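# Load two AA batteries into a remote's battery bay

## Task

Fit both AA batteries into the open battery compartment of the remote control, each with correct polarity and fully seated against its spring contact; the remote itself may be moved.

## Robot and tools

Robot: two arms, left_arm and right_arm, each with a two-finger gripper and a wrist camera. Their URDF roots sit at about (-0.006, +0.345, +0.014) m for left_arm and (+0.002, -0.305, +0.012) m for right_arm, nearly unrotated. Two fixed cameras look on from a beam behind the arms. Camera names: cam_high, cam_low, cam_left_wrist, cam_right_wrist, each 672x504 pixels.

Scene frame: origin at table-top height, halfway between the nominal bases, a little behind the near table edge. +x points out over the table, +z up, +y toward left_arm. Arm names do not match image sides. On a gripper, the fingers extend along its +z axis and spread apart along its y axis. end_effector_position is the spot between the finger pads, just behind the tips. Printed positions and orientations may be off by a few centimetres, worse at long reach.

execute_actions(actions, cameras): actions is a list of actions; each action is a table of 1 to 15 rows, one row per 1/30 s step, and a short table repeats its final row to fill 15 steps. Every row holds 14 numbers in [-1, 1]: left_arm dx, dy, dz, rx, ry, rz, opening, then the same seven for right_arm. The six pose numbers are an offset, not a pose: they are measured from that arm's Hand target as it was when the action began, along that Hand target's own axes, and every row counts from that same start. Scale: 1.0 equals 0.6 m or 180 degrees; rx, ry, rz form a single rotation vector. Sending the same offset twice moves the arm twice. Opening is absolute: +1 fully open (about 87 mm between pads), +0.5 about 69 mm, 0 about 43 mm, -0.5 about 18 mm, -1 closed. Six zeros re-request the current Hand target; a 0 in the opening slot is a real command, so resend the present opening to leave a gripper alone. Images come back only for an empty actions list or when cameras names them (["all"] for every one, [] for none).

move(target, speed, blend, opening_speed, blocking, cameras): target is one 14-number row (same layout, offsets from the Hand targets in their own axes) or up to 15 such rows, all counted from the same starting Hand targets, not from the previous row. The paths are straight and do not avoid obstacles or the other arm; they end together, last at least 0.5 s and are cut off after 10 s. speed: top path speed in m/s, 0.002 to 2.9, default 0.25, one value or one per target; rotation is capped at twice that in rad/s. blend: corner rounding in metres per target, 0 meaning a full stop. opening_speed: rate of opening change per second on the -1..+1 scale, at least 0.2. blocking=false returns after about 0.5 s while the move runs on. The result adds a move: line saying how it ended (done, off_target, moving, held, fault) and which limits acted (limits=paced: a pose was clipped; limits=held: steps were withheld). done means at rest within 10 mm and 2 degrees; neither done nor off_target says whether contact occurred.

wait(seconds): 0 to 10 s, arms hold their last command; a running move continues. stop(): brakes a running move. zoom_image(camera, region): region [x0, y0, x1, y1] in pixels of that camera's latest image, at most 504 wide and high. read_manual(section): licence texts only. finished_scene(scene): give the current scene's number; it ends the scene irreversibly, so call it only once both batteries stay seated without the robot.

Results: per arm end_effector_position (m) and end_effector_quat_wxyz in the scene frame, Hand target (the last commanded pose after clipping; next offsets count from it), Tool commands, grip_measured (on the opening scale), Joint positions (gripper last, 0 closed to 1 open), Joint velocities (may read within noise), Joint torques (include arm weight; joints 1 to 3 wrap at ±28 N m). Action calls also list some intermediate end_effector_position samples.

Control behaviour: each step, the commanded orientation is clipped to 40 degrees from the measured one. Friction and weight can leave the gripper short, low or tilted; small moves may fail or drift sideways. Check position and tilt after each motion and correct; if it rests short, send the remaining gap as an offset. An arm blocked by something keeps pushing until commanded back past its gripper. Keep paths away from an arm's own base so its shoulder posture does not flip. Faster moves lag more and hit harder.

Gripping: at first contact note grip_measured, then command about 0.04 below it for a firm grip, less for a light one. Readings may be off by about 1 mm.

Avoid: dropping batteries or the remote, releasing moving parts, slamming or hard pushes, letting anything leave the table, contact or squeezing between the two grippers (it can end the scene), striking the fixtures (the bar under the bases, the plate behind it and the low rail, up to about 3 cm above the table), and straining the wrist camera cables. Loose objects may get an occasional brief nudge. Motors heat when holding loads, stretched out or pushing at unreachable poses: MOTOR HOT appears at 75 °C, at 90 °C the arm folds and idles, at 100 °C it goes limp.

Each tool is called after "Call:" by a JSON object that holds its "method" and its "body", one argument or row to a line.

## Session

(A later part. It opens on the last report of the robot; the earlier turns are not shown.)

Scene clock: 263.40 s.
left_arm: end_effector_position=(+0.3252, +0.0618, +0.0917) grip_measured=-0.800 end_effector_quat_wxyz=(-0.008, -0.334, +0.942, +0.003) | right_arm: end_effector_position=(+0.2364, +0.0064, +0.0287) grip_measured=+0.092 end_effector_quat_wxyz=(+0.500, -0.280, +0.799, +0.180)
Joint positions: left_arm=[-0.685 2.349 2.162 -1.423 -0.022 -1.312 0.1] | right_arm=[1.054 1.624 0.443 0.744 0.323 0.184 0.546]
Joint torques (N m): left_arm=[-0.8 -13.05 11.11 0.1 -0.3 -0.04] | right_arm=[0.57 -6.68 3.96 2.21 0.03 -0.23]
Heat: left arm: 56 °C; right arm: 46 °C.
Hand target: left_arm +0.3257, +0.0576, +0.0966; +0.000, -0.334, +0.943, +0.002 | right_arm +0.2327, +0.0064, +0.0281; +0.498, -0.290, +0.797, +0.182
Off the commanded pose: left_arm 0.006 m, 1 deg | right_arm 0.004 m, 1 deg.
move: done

Call:
{"method": "move", "body": {
  "target": [-0.0275,0.006,0.025,0,0,0.5,-0.8,0,0,0,0,0,0,0],
  "speed": 0.5
}}

Call:
{"method": "move", "body": {
  "target": [0,0,0.01,0.028,0,0,0.63,0,0,0,0,0,0,0],
  "speed": 0.3,
  "opening_speed": 2,
  "cameras": ["cam_left_wrist","cam_low","cam_high"]
}}

Scene clock: 266.27 s.
left_arm: end_effector_position=(+0.3362, +0.0741, +0.0828) grip_measured=-0.800 end_effector_quat_wxyz=(-0.001, +0.421, +0.907, -0.003) | right_arm: end_effector_position=(+0.2364, +0.0064, +0.0287) grip_measured=+0.092 end_effector_quat_wxyz=(+0.500, -0.280, +0.799, +0.180)
Joint positions: left_arm=[-0.755 2.54 2.466 -1.526 -0.024 0.17 0.1] | right_arm=[1.054 1.624 0.443 0.744 0.323 0.184 0.546]
Joint torques (N m): left_arm=[-0.65 -12.78 11.23 0.24 -0.19 0.15] | right_arm=[0.57 -6.68 3.97 2.21 0.03 -0.22]
Heat: left arm: 56 °C; right arm: 46 °C.
Hand target: left_arm +0.3363, +0.0710, +0.0816; -0.002, +0.431, +0.903, +0.002 | right_arm +0.2327, +0.0064, +0.0281; +0.498, -0.290, +0.797, +0.182
Off the commanded pose: left_arm 0.003 m, 1 deg | right_arm 0.004 m, 1 deg.
move: done

Scene clock: 267.37 s.
left_arm: end_effector_position=(+0.3368, +0.0748, +0.0769) grip_measured=+0.630 end_effector_quat_wxyz=(-0.017, +0.424, +0.905, -0.032) | right_arm: end_effector_position=(+0.2364, +0.0064, +0.0287) grip_measured=+0.092 end_effector_quat_wxyz=(+0.500, -0.280, +0.799, +0.180)
Joint positions: left_arm=[-0.73 2.57 2.498 -1.545 0.04 0.202 0.815] | right_arm=[1.054 1.624 0.443 0.744 0.323 0.184 0.546]
Joint torques (N m): left_arm=[-0.14 -13 11.15 0.11 0.05 0.21] | right_arm=[0.57 -6.68 3.97 2.21 0.02 -0.22]
Heat: left arm: 57 °C; right arm: 46 °C.
Hand target: left_arm +0.3362, +0.0709, +0.0757; -0.020, +0.430, +0.902, -0.038 | right_arm +0.2327, +0.0064, +0.0281; +0.498, -0.290, +0.797, +0.182
Off the commanded pose: left_arm 0.004 m, 1 deg | right_arm 0.004 m, 1 deg.
move: done
Images, in order (width x height): cam_high 672x504, cam_low 672x504, cam_left_wrist 672x504.

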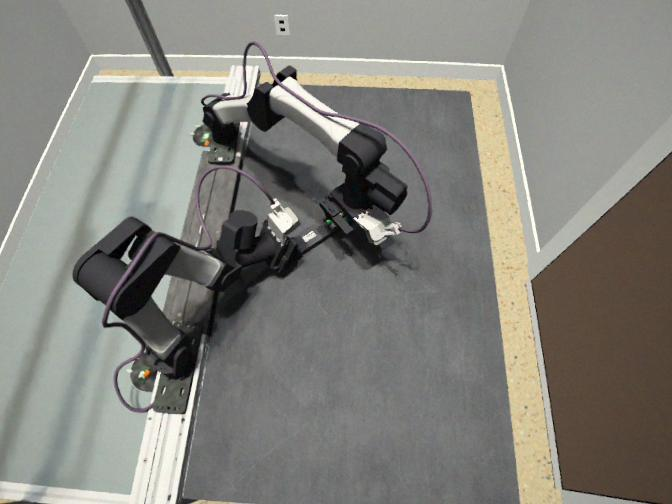

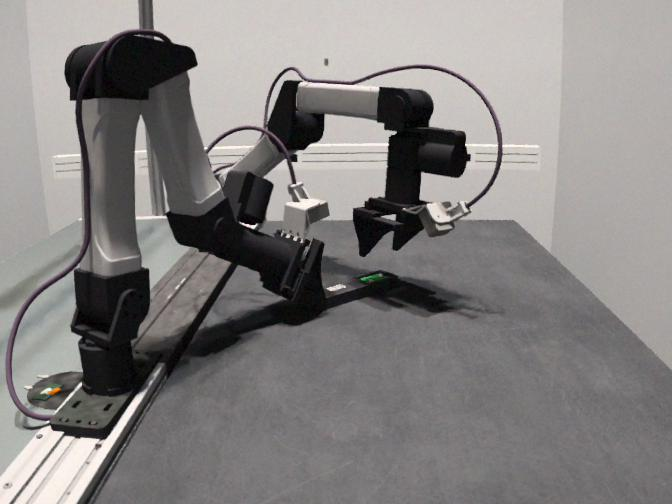

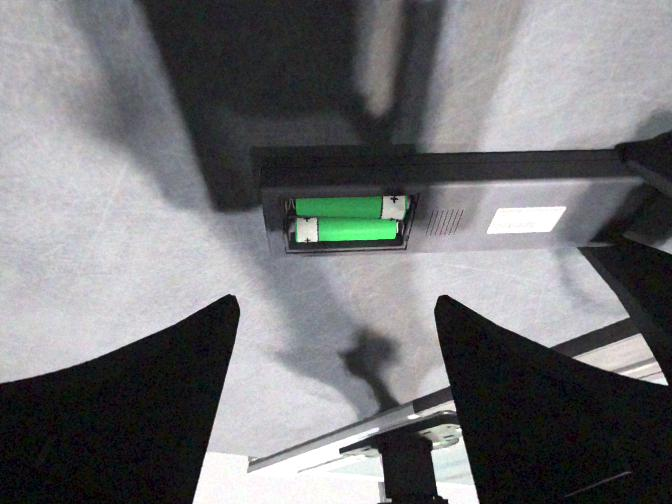

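Call:
{"method": "move", "body": {
  "target": [-0.005,0,0.05,0,0,0,0.63,0,0,0,0,0,0,0],
  "speed": 0.12,
  "cameras": ["cam_left_wrist","cam_right_wrist"]
}}

Call:
{"method": "zoom_image", "body": {
  "camera": "cam_left_wrist",
  "region": [200, 180, 480, 360]
}}

Call:
{"method": "zoom_image", "body": {
  "camera": "cam_right_wrist",
  "region": [260, 0, 400, 80]
}}

Scene clock: 268.73 s.
left_arm: end_effector_position=(+0.3384, +0.0724, +0.0528) grip_measured=+0.630 end_effector_quat_wxyz=(-0.019, +0.424, +0.905, -0.032) | right_arm: end_effector_position=(+0.2364, +0.0064, +0.0287) grip_measured=+0.092 end_effector_quat_wxyz=(+0.500, -0.280, +0.799, +0.180)
Joint positions: left_arm=[-0.73 2.57 2.401 -1.452 0.041 0.202 0.815] | right_arm=[1.054 1.624 0.443 0.744 0.323 0.184 0.546]
Joint torques (N m): left_arm=[-0.54 -14.26 6.57 0.54 0.04 0.14] | right_arm=[0.55 -6.69 3.96 2.21 0.03 -0.22]
Heat: left arm: 57 °C; right arm: 46 °C.
Hand target: left_arm +0.3360, +0.0670, +0.0458; -0.021, +0.430, +0.902, -0.038 | right_arm +0.2327, +0.0064, +0.0281; +0.498, -0.290, +0.797, +0.182
Off the commanded pose: left_arm 0.009 m, 1 deg | right_arm 0.004 m, 1 deg.
move: done
Images, in order (width x height): cam_left_wrist 672x504, cam_right_wrist 672x504.

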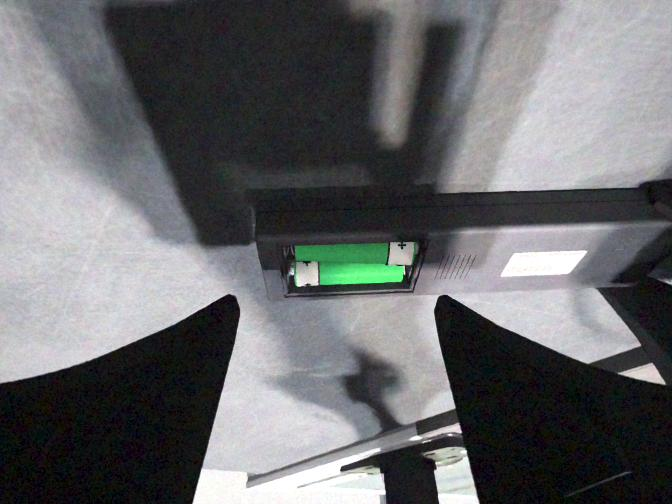

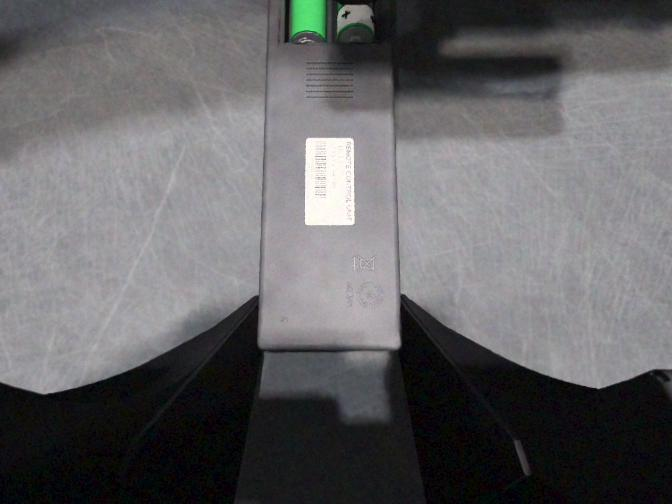

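Scaled by 1.800 from the camera's 672x504 image, which has a finer 960x720 frame.

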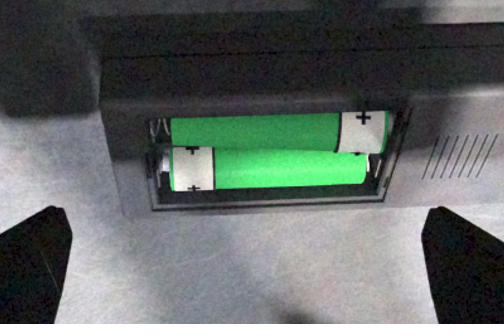

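Scaled by 3.600 from the camera's 672x504 image, which has a finer 960x720 frame.

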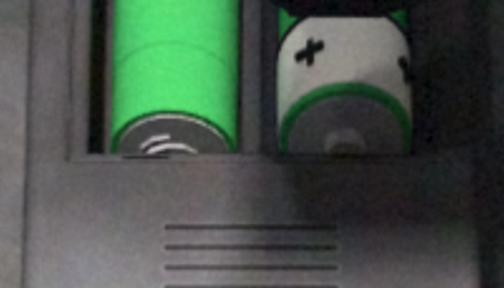

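Call:
{"method": "move", "body": {
  "target": [0.002,0,0.035,0,0,0,0.63,0,0,0,0,0,0,0],
  "speed": 0.08,
  "cameras": ["cam_left_wrist","cam_right_wrist"]
}}

Call:
{"method": "zoom_image", "body": {
  "camera": "cam_left_wrist",
  "region": [200, 180, 480, 360]
}}

Call:
{"method": "zoom_image", "body": {
  "camera": "cam_right_wrist",
  "region": [260, 0, 400, 80]
}}

Scene clock: 269.77 s.
left_arm: end_effector_position=(+0.3329, +0.0755, +0.0299) grip_measured=+0.630 end_effector_quat_wxyz=(-0.034, +0.424, +0.905, -0.029) | right_arm: end_effector_position=(+0.2361, +0.0066, +0.0286) grip_measured=+0.092 end_effector_quat_wxyz=(+0.500, -0.280, +0.799, +0.181)
Joint positions: left_arm=[-0.73 2.57 2.304 -1.385 0.043 0.202 0.815] | right_arm=[1.054 1.624 0.443 0.744 0.322 0.185 0.546]
Joint torques (N m): left_arm=[-0.7 -15.66 5.31 0.78 0.03 0.14] | right_arm=[0.57 -6.68 3.97 2.21 0.04 -0.24]
Heat: left arm: 57 °C; right arm: 46 °C.
Hand target: left_arm +0.3338, +0.0669, +0.0249; -0.021, +0.430, +0.902, -0.038 | right_arm +0.2327, +0.0064, +0.0281; +0.498, -0.290, +0.797, +0.182
Off the commanded pose: left_arm 0.010 m, 2 deg | right_arm 0.003 m, 1 deg.
move: done
Images, in order (width x height): cam_left_wrist 672x504, cam_right_wrist 672x504.

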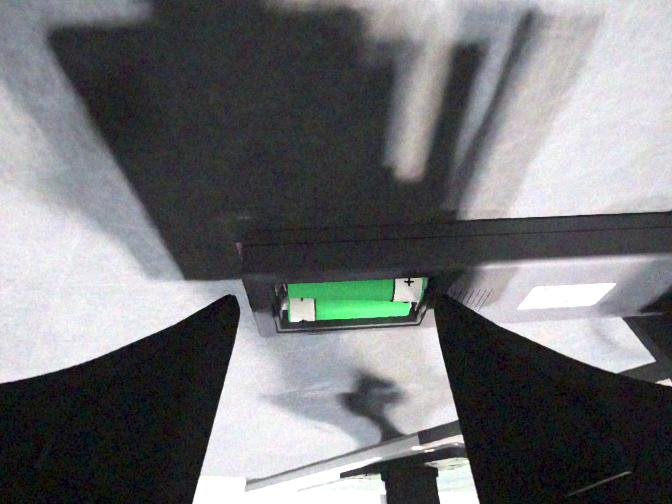

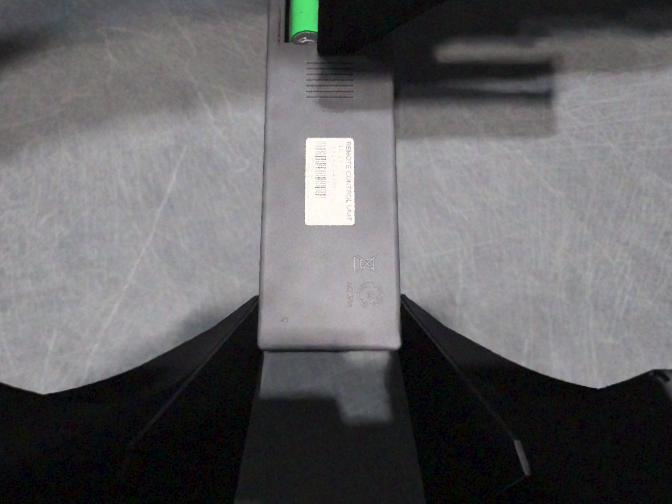

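Scaled by 1.800 from the camera's 672x504 image, which has a finer 960x720 frame.

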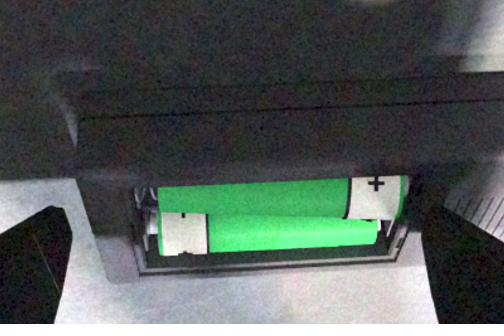

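Scaled by 3.600 from the camera's 672x504 image, which has a finer 960x720 frame.

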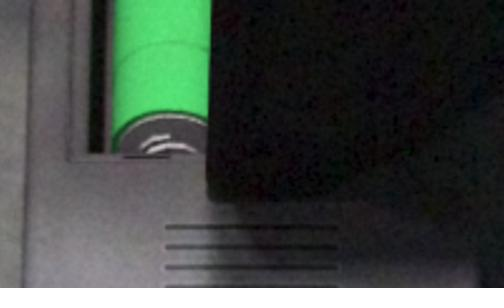

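Call:
{"method": "move", "body": {
  "target": [
    [-0.006,0,-0.025,0,0,0,0.63,0,0,0,0,0,0,0],
    [-0.008,0,-0.004,0,0,0,0.63,0,0,0,0,0,0,0]
  ],
  "speed": 0.08,
  "cameras": ["cam_left_wrist","cam_right_wrist"]
}}

Call:
{"method": "zoom_image", "body": {
  "camera": "cam_left_wrist",
  "region": [200, 180, 480, 360]
}}

Call:
{"method": "zoom_image", "body": {
  "camera": "cam_right_wrist",
  "region": [260, 0, 400, 80]
}}

Scene clock: 271.60 s.
left_arm: end_effector_position=(+0.3410, +0.0695, +0.0398) grip_measured=+0.630 end_effector_quat_wxyz=(-0.014, +0.424, +0.905, -0.034) | right_arm: end_effector_position=(+0.2362, +0.0066, +0.0286) grip_measured=+0.092 end_effector_quat_wxyz=(+0.500, -0.281, +0.799, +0.181)
Joint positions: left_arm=[-0.73 2.57 2.351 -1.39 0.043 0.202 0.815] | right_arm=[1.054 1.624 0.443 0.744 0.322 0.184 0.546]
Joint torques (N m): left_arm=[-0.83 -12.85 6.94 0.6 0.03 0.11] | right_arm=[0.57 -6.69 3.96 2.21 0.04 -0.22]
Heat: left arm: 57 °C; right arm: 46 °C.
Hand target: left_arm +0.3370, +0.0633, +0.0272; -0.020, +0.430, +0.902, -0.038 | right_arm +0.2327, +0.0064, +0.0281; +0.498, -0.290, +0.797, +0.182
Off the commanded pose: left_arm 0.015 m, 1 deg | right_arm 0.003 m, 1 deg.
move: off_target (left_arm)
Images, in order (width x height): cam_left_wrist 672x504, cam_right_wrist 672x504.

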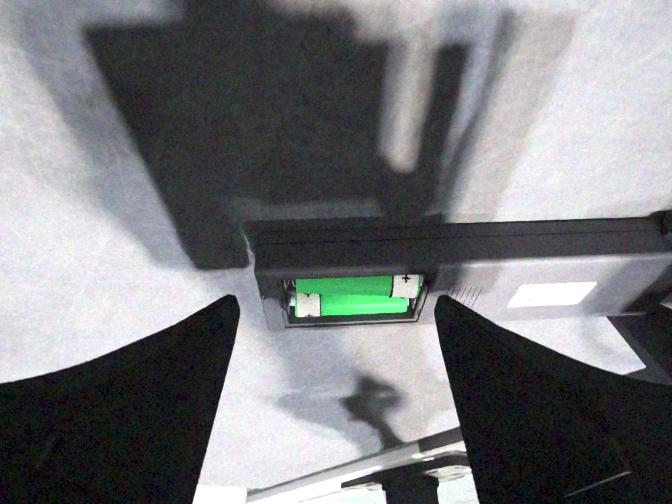

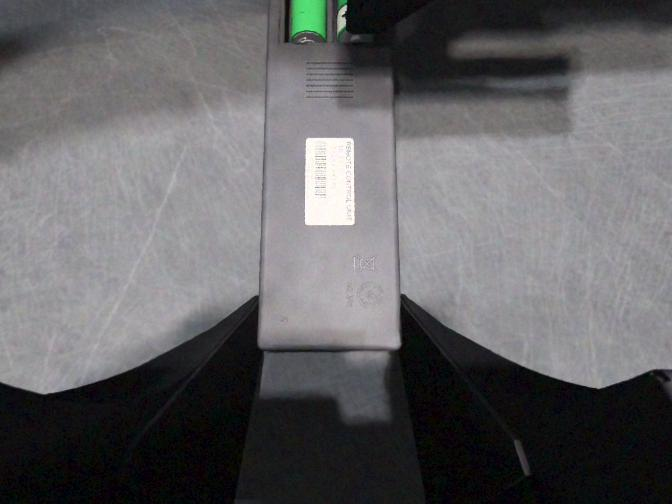

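Scaled by 1.800 from the camera's 672x504 image, which has a finer 960x720 frame.

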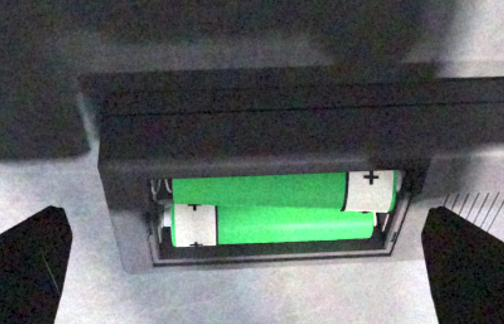

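Scaled by 3.600 from the camera's 672x504 image, which has a finer 960x720 frame.

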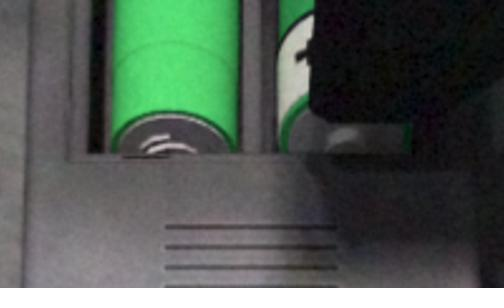

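Call:
{"method": "move", "body": {
  "target": [0.004,0,0.015,0,0,0,0.63,0,0,0,0,0,0,0],
  "speed": 0.1,
  "cameras": ["cam_left_wrist","cam_right_wrist"]
}}

Call:
{"method": "zoom_image", "body": {
  "camera": "cam_left_wrist",
  "region": [200, 180, 480, 360]
}}

Call:
{"method": "zoom_image", "body": {
  "camera": "cam_right_wrist",
  "region": [260, 0, 400, 80]
}}

Scene clock: 272.60 s.
left_arm: end_effector_position=(+0.3375, +0.0714, +0.0297) grip_measured=+0.630 end_effector_quat_wxyz=(-0.022, +0.424, +0.905, -0.033) | right_arm: end_effector_position=(+0.2359, +0.0068, +0.0286) grip_measured=+0.092 end_effector_quat_wxyz=(+0.499, -0.281, +0.799, +0.181)
Joint positions: left_arm=[-0.73 2.57 2.308 -1.364 0.045 0.202 0.815] | right_arm=[1.054 1.624 0.443 0.744 0.32 0.185 0.546]
Joint torques (N m): left_arm=[-0.8 -14.28 4.86 0.78 0.01 0.11] | right_arm=[0.55 -6.68 3.96 2.21 0.06 -0.23]
Heat: left arm: 57 °C; right arm: 46 °C.
Hand target: left_arm +0.3348, +0.0647, +0.0182; -0.021, +0.430, +0.902, -0.038 | right_arm +0.2328, +0.0064, +0.0281; +0.498, -0.290, +0.797, +0.182
Off the commanded pose: left_arm 0.013 m, 1 deg | right_arm 0.003 m, 1 deg.
move: off_target (left_arm)
Images, in order (width x height): cam_left_wrist 672x504, cam_right_wrist 672x504.

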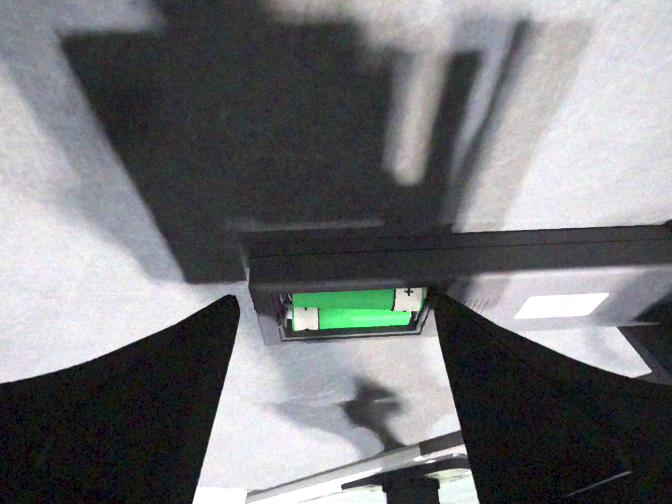

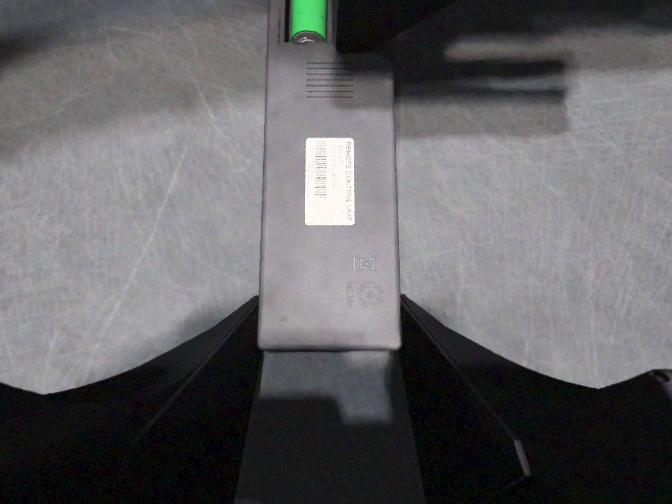

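Scaled by 1.800 from the camera's 672x504 image, which has a finer 960x720 frame.

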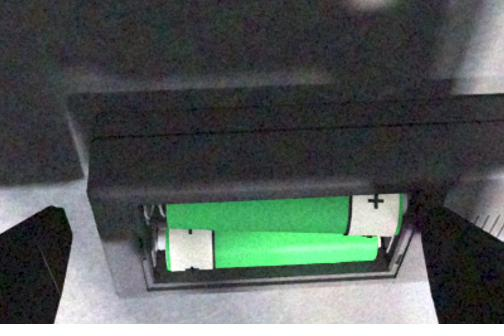

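Scaled by 3.600 from the camera's 672x504 image, which has a finer 960x720 frame.

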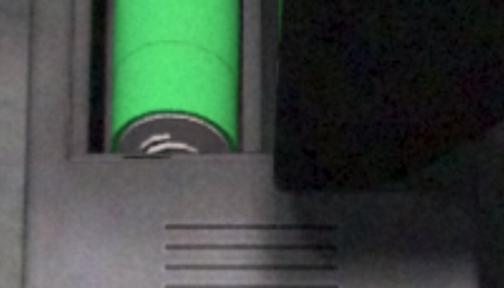

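Call:
{"method": "move", "body": {
  "target": [0,0,0.0,0,0,0,0.42,0,0,0,0,0,0,0],
  "opening_speed": 0.3,
  "cameras": ["cam_left_wrist","cam_right_wrist"]
}}

Call:
{"method": "zoom_image", "body": {
  "camera": "cam_left_wrist",
  "region": [200, 180, 480, 360]
}}

Call:
{"method": "zoom_image", "body": {
  "camera": "cam_right_wrist",
  "region": [260, 0, 400, 80]
}}

Scene clock: 275.50 s.
left_arm: end_effector_position=(+0.3361, +0.0702, +0.0294) grip_measured=+0.421 end_effector_quat_wxyz=(-0.024, +0.424, +0.904, -0.040) | right_arm: end_effector_position=(+0.2359, +0.0068, +0.0286) grip_measured=+0.092 end_effector_quat_wxyz=(+0.499, -0.280, +0.799, +0.182)
Joint positions: left_arm=[-0.729 2.57 2.307 -1.364 0.059 0.205 0.711] | right_arm=[1.054 1.624 0.443 0.744 0.32 0.186 0.546]
Joint torques (N m): left_arm=[-0.91 -14.28 5.08 0.78 -0.11 0.09] | right_arm=[0.57 -6.69 3.96 2.21 0.06 -0.25]
Heat: left arm: 57 °C; right arm: 46 °C.
Hand target: left_arm +0.3349, +0.0647, +0.0183; -0.020, +0.430, +0.902, -0.038 | right_arm +0.2328, +0.0064, +0.0281; +0.498, -0.290, +0.797, +0.182
Off the commanded pose: left_arm 0.013 m, 1 deg | right_arm 0.003 m, 1 deg.
move: off_target (left_arm)
Images, in order (width x height): cam_left_wrist 672x504, cam_right_wrist 672x504.

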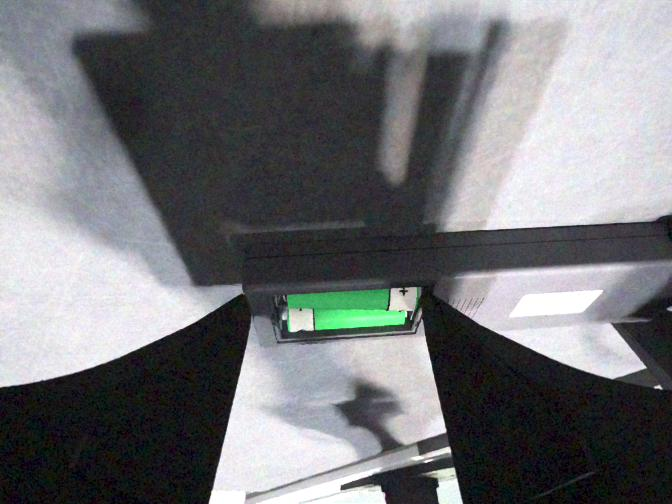

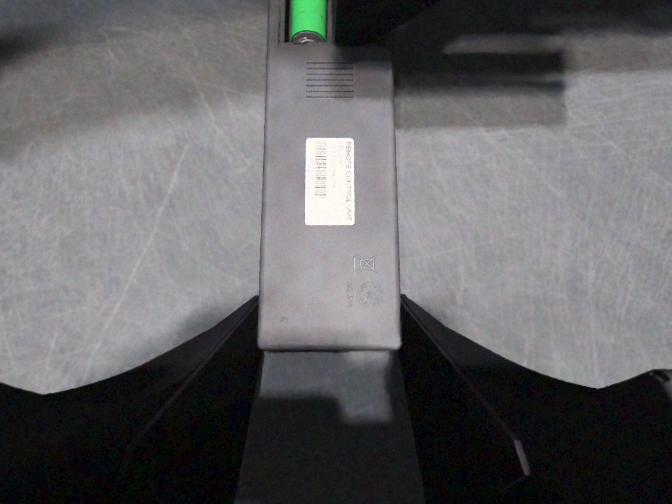

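Scaled by 1.800 from the camera's 672x504 image, which has a finer 960x720 frame.

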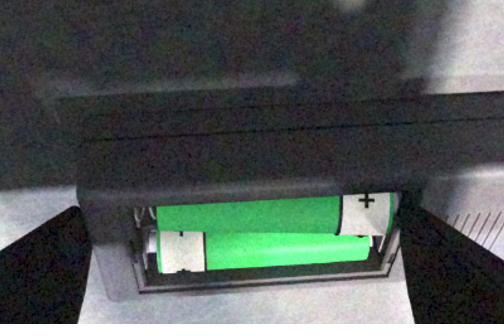

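Scaled by 3.600 from the camera's 672x504 image, which has a finer 960x720 frame.

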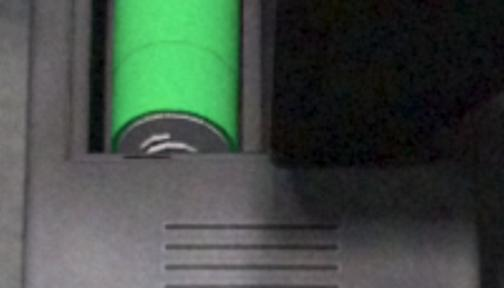

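Call:
{"method": "move", "body": {
  "target": [0,0,0.015,0,0,0,0.28,0,0,0,0,0,0,0],
  "opening_speed": 0.3,
  "cameras": ["cam_left_wrist","cam_right_wrist","cam_low"]
}}

Call:
{"method": "zoom_image", "body": {
  "camera": "cam_left_wrist",
  "region": [200, 180, 480, 360]
}}

Call:
{"method": "zoom_image", "body": {
  "camera": "cam_right_wrist",
  "region": [260, 0, 400, 80]
}}

Call:
{"method": "zoom_image", "body": {
  "camera": "cam_low",
  "region": [335, 245, 415, 305]
}}

Scene clock: 276.50 s.
left_arm: end_effector_position=(+0.3378, +0.0718, +0.0265) grip_measured=+0.301 end_effector_quat_wxyz=(-0.019, +0.426, +0.904, -0.032) | right_arm: end_effector_position=(+0.2359, +0.0069, +0.0286) grip_measured=+0.092 end_effector_quat_wxyz=(+0.499, -0.280, +0.799, +0.182)
Joint positions: left_arm=[-0.731 2.56 2.278 -1.339 0.04 0.206 0.651] | right_arm=[1.054 1.624 0.443 0.744 0.32 0.186 0.546]
Joint torques (N m): left_arm=[-0.79 -13.26 4.44 0.89 0.05 0.06] | right_arm=[0.57 -6.68 3.96 2.21 0.06 -0.25]
Heat: left arm: 57 °C; right arm: 46 °C.
Hand target: left_arm +0.3343, +0.0642, +0.0093; -0.021, +0.430, +0.902, -0.038 | right_arm +0.2327, +0.0064, +0.0281; +0.498, -0.290, +0.797, +0.182
Off the commanded pose: left_arm 0.019 m, 1 deg | right_arm 0.003 m, 1 deg.
move: off_target (left_arm)
Images, in order (width x height): cam_low 672x504, cam_left_wrist 672x504, cam_right_wrist 672x504.

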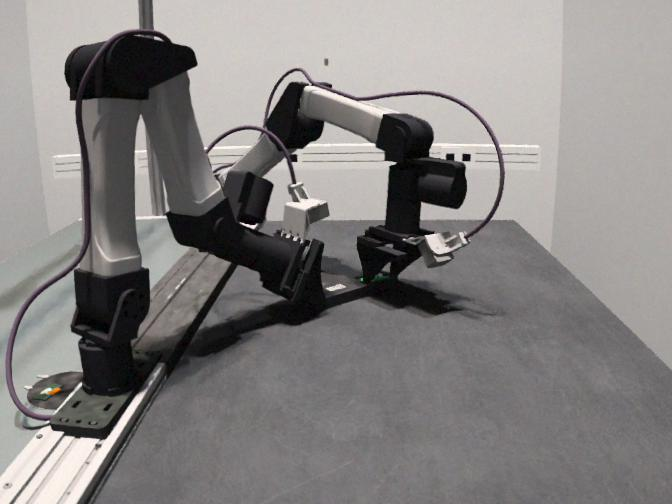

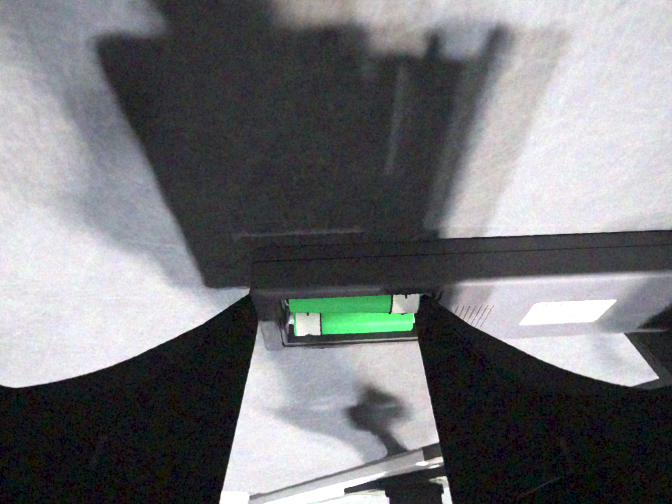

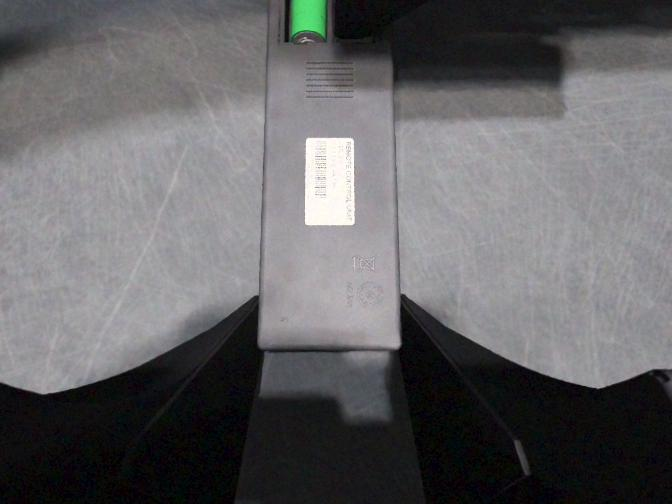

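Scaled by 1.800 from the camera's 672x504 image, which has a finer 960x720 frame.

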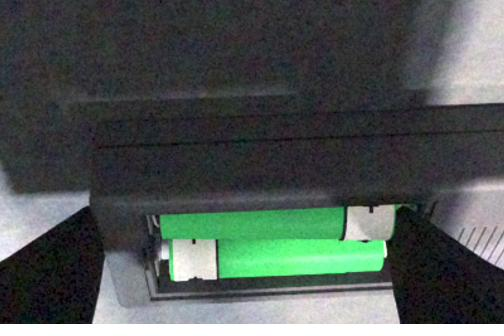

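Scaled by 3.600 from the camera's 672x504 image, which has a finer 960x720 frame.

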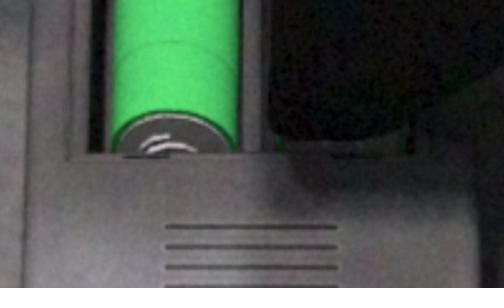

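Scaled by 6.300 from the camera's 672x504 image, which has a finer 960x720 frame.

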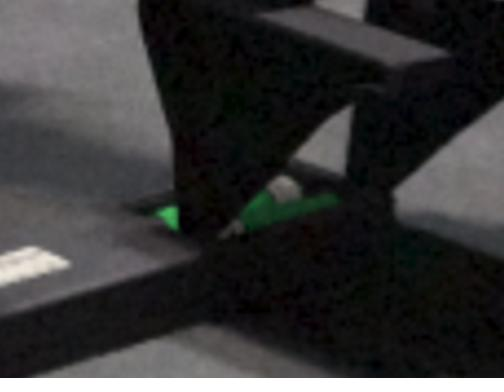

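Call:
{"method": "move", "body": {
  "target": [0,0,0.07,0,0,0,0.24,0,0,0,0,0,0,0],
  "opening_speed": 0.3,
  "speed": 0.1,
  "cameras": ["cam_left_wrist","cam_right_wrist"]
}}

Call:
{"method": "zoom_image", "body": {
  "camera": "cam_left_wrist",
  "region": [200, 180, 480, 360]
}}

Call:
{"method": "zoom_image", "body": {
  "camera": "cam_right_wrist",
  "region": [260, 0, 400, 80]
}}

Scene clock: 277.73 s.
left_arm: end_effector_position=(+0.3371, +0.0719, +0.0228) grip_measured=+0.303 end_effector_quat_wxyz=(+0.003, +0.431, +0.902, -0.024) | right_arm: end_effector_position=(+0.2359, +0.0069, +0.0286) grip_measured=+0.092 end_effector_quat_wxyz=(+0.499, -0.280, +0.799, +0.182)
Joint positions: left_arm=[-0.741 2.5 2.158 -1.24 0.016 0.206 0.651] | right_arm=[1.054 1.624 0.443 0.744 0.32 0.186 0.546]
Joint torques (N m): left_arm=[-0.32 -6.38 1.77 1.55 0.28 0.02] | right_arm=[0.57 -6.69 3.97 2.21 0.06 -0.25]
Heat: left arm: 57 °C; right arm: 46 °C.
Hand target: left_arm +0.3313, +0.0621, -0.0326; -0.021, +0.430, +0.902, -0.038 | right_arm +0.2327, +0.0064, +0.0281; +0.498, -0.290, +0.797, +0.182
Off the commanded pose: left_arm 0.057 m, 3 deg | right_arm 0.003 m, 1 deg.
move: off_target (left_arm)
Images, in order (width x height): cam_left_wrist 672x504, cam_right_wrist 672x504.

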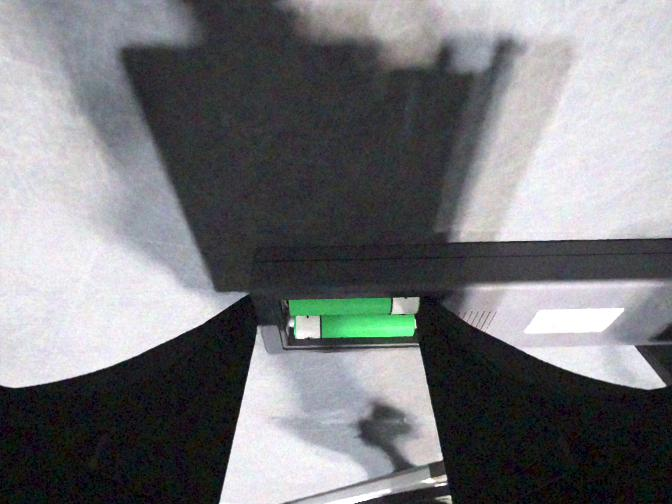

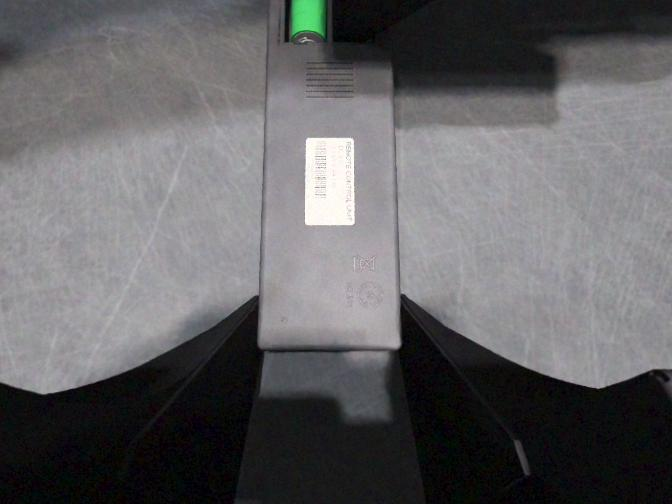

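Scaled by 1.800 from the camera's 672x504 image, which has a finer 960x720 frame.

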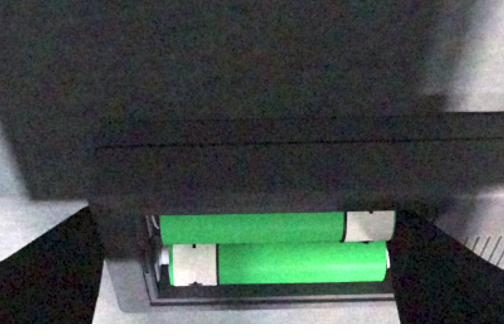

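Scaled by 3.600 from the camera's 672x504 image, which has a finer 960x720 frame.

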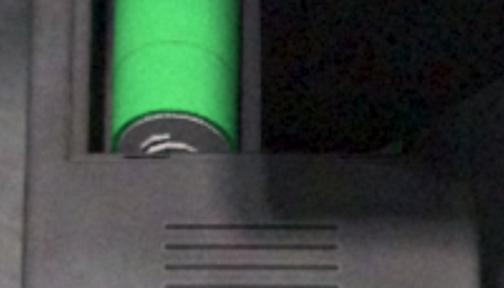

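Call:
{"method": "move", "body": {
  "target": [0,0,-0.03,0,0,0,0.34,0,0,0,0,0,0,0],
  "opening_speed": 0.3,
  "speed": 0.05
}}

Call:
{"method": "move", "body": {
  "target": [-0.012,0,-0.12,0,0,0,0.42,0,0,0,0,0,0,0],
  "opening_speed": 0.3,
  "speed": 0.08,
  "cameras": ["all"]
}}

Call:
{"method": "zoom_image", "body": {
  "camera": "cam_left_wrist",
  "region": [200, 180, 480, 360]
}}

Call:
{"method": "zoom_image", "body": {
  "camera": "cam_right_wrist",
  "region": [260, 0, 400, 80]
}}

Scene clock: 278.83 s.
left_arm: end_effector_position=(+0.3371, +0.0717, +0.0236) grip_measured=+0.340 end_effector_quat_wxyz=(+0.001, +0.428, +0.903, -0.034) | right_arm: end_effector_position=(+0.2359, +0.0069, +0.0286) grip_measured=+0.092 end_effector_quat_wxyz=(+0.499, -0.280, +0.799, +0.182)
Joint positions: left_arm=[-0.734 2.499 2.16 -1.243 0.036 0.206 0.67] | right_arm=[1.054 1.624 0.443 0.744 0.32 0.186 0.546]
Joint torques (N m): left_arm=[-0.77 -7.02 6.86 0.95 0.1 0.03] | right_arm=[0.55 -6.68 3.96 2.22 0.06 -0.25]
Heat: left arm: 57 °C; right arm: 46 °C.
Hand target: left_arm +0.3326, +0.0631, -0.0145; -0.020, +0.430, +0.902, -0.038 | right_arm +0.2327, +0.0064, +0.0281; +0.498, -0.290, +0.797, +0.182
Off the commanded pose: left_arm 0.039 m, 3 deg | right_arm 0.003 m, 1 deg.
move: off_target (left_arm)

Scene clock: 280.60 s.
left_arm: end_effector_position=(+0.3442, +0.0679, +0.0566) grip_measured=+0.420 end_effector_quat_wxyz=(-0.020, +0.426, +0.904, -0.032) | right_arm: end_effector_position=(+0.2360, +0.0067, +0.0286) grip_measured=+0.092 end_effector_quat_wxyz=(+0.500, -0.282, +0.799, +0.181)
Joint positions: left_arm=[-0.731 2.648 2.563 -1.539 0.041 0.207 0.71] | right_arm=[1.054 1.624 0.443 0.744 0.32 0.182 0.546]
Joint torques (N m): left_arm=[-0.66 -13.5 11.56 0.14 0.05 0.07] | right_arm=[0.58 -6.68 3.96 2.21 0.05 -0.23]
Heat: left arm: 57 °C; right arm: 46 °C.
Hand target: left_arm +0.3422, +0.0611, +0.0570; -0.020, +0.430, +0.902, -0.038 | right_arm +0.2327, +0.0064, +0.0281; +0.498, -0.290, +0.797, +0.182
Off the commanded pose: left_arm 0.007 m, 1 deg | right_arm 0.003 m, 1 deg.
move: done

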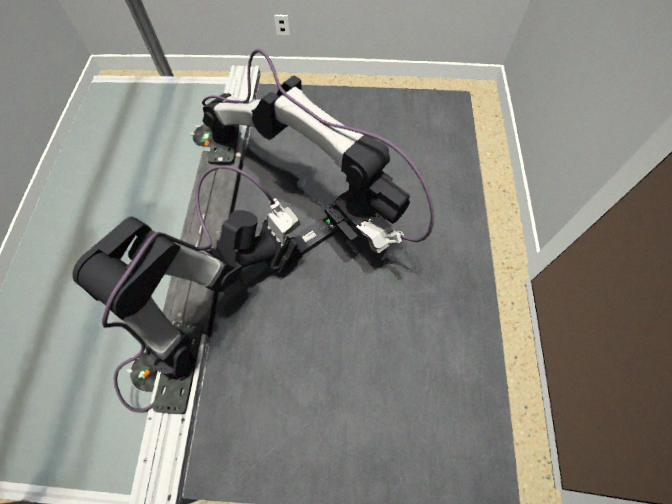

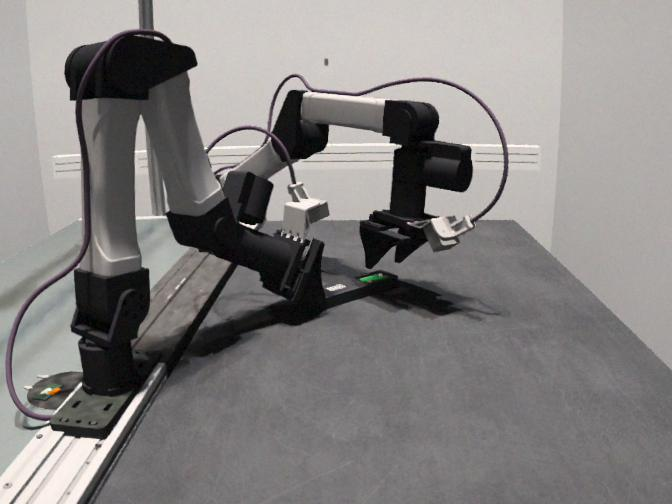

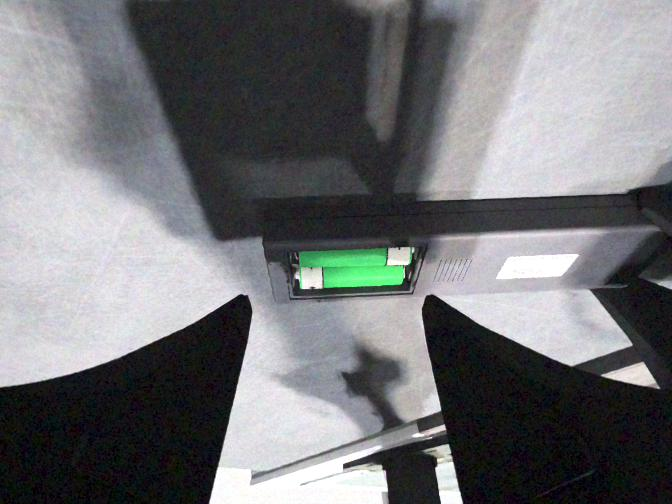

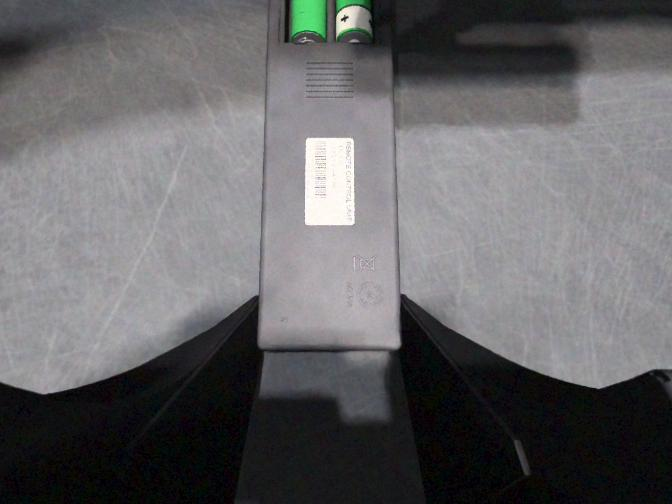

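Scaled by 1.800 from the camera's 672x504 image, which has a finer 960x720 frame.

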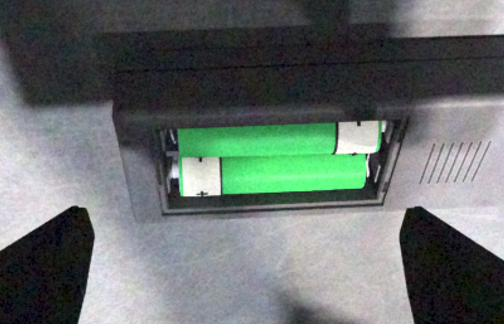

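Scaled by 3.600 from the camera's 672x504 image, which has a finer 960x720 frame.

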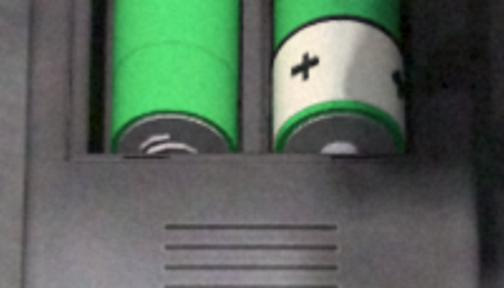

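Call:
{"method": "zoom_image", "body": {
  "camera": "cam_low",
  "region": [350, 262, 400, 292]
}}

Call:
{"method": "zoom_image", "body": {
  "camera": "cam_left_wrist",
  "region": [280, 235, 440, 305]
}}

Scaled by 10.080 from the camera's 672x504 image, which has a finer 960x720 frame.

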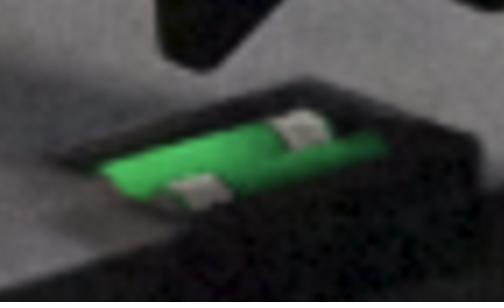

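Scaled by 3.150 from the camera's 672x504 image, which has a finer 960x720 frame.

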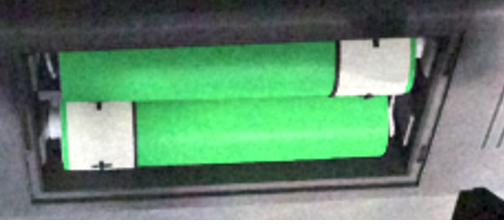

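Call:
{"method": "move", "body": {
  "target": [0,0,-0.04,-0.028,0,0,0.42,0,0,0,0,0,0,0],
  "speed": 0.2
}}

Call:
{"method": "move", "body": {
  "target": [0,0,0,0,0,-0.5,-1,0,0,0,0,0,0,0],
  "speed": 0.5
}}

Scene clock: 282.27 s.
left_arm: end_effector_position=(+0.3425, +0.0656, +0.0626) grip_measured=+0.420 end_effector_quat_wxyz=(-0.010, +0.431, +0.902, -0.002) | right_arm: end_effector_position=(+0.2360, +0.0067, +0.0286) grip_measured=+0.092 end_effector_quat_wxyz=(+0.500, -0.282, +0.799, +0.181)
Joint positions: left_arm=[-0.76 2.648 2.587 -1.557 -0.021 0.187 0.71] | right_arm=[1.054 1.624 0.443 0.744 0.32 0.182 0.546]
Joint torques (N m): left_arm=[-0.5 -18.29 10.1 0.14 -0.21 -0.03] | right_arm=[0.57 -6.68 3.96 2.21 0.06 -0.21]
Heat: left arm: 58 °C; right arm: 46 °C.
Hand target: left_arm +0.3439, +0.0624, +0.0810; -0.002, +0.431, +0.903, +0.002 | right_arm +0.2327, +0.0064, +0.0281; +0.498, -0.290, +0.797, +0.182
Off the commanded pose: left_arm 0.019 m, 1 deg | right_arm 0.003 m, 1 deg.
joint sent to its limit (left arm) — joint 4 (wrist pitch), lower limit. The joint targets still meet the commanded pose.
move: off_target (left_arm)

Scene clock: 284.90 s.
left_arm: end_effector_position=(+0.3409, +0.0638, +0.0710) grip_measured=-1.000 end_effector_quat_wxyz=(-0.016, -0.330, +0.944, +0.014) | right_arm: end_effector_position=(+0.2360, +0.0067, +0.0286) grip_measured=+0.092 end_effector_quat_wxyz=(+0.500, -0.282, +0.799, +0.181)
Joint positions: left_arm=[-0.66 2.453 2.262 -1.448 -0.022 -1.279 0] | right_arm=[1.054 1.624 0.443 0.744 0.32 0.182 0.546]
Joint torques (N m): left_arm=[-0.21 -17.66 6.37 0.46 -0.31 -0.07] | right_arm=[0.55 -6.69 3.96 2.21 0.06 -0.21]
Heat: left arm: 60 °C; right arm: 46 °C.
Hand target: left_arm +0.3439, +0.0624, +0.0811; +0.000, -0.334, +0.943, +0.002 | right_arm +0.2327, +0.0064, +0.0281; +0.498, -0.290, +0.797, +0.182
Off the commanded pose: left_arm 0.010 m, 2 deg | right_arm 0.003 m, 1 deg.
move: done

Call:
{"method": "move", "body": {
  "target": [0.027,0.015,0.06,0,0.02,0,-1,0,0,0,0,0,0,0],
  "speed": 0.12,
  "cameras": ["cam_left_wrist"]
}}

Call:
{"method": "zoom_image", "body": {
  "camera": "cam_left_wrist",
  "region": [220, 200, 460, 420]
}}

Scene clock: 286.37 s.
left_arm: end_effector_position=(+0.3251, +0.0652, +0.0357) grip_measured=-1.000 end_effector_quat_wxyz=(-0.036, -0.332, +0.943, +0.009) | right_arm: end_effector_position=(+0.2360, +0.0067, +0.0286) grip_measured=+0.092 end_effector_quat_wxyz=(+0.500, -0.282, +0.799, +0.181)
Joint positions: left_arm=[-0.66 2.401 2.021 -1.274 0.016 -1.281 0] | right_arm=[1.054 1.624 0.443 0.744 0.32 0.182 0.546]
Joint torques (N m): left_arm=[-0.44 -16.84 6.48 0.4 -0.06 -0.05] | right_arm=[0.55 -6.69 3.96 2.21 0.06 -0.22]
Heat: left arm: 60 °C; right arm: 46 °C.
Hand target: left_arm +0.3255, +0.0593, +0.0450; -0.030, -0.333, +0.942, -0.008 | right_arm +0.2328, +0.0064, +0.0281; +0.498, -0.290, +0.797, +0.182
Off the commanded pose: left_arm 0.011 m, 2 deg | right_arm 0.003 m, 1 deg.
move: off_target (left_arm)
Images, in order (width x height): cam_left_wrist 672x504.

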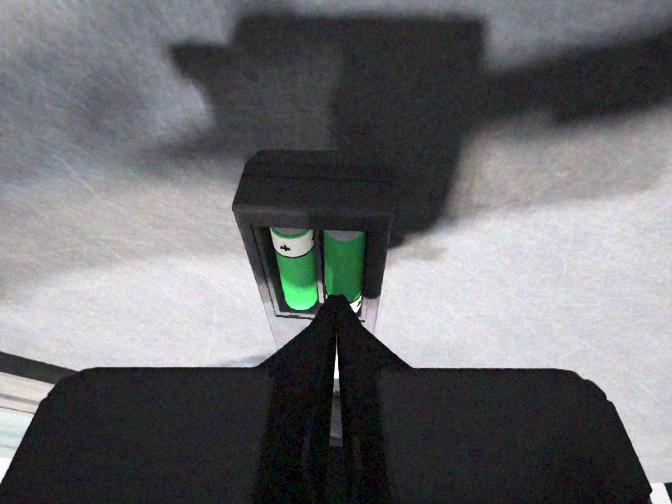

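Scaled by 2.100 from the camera's 672x504 image, which has a finer 960x720 frame.

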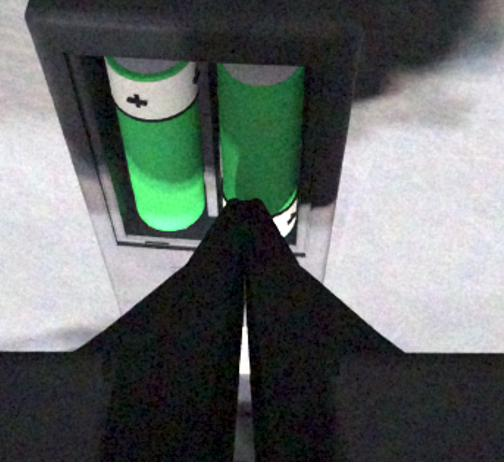

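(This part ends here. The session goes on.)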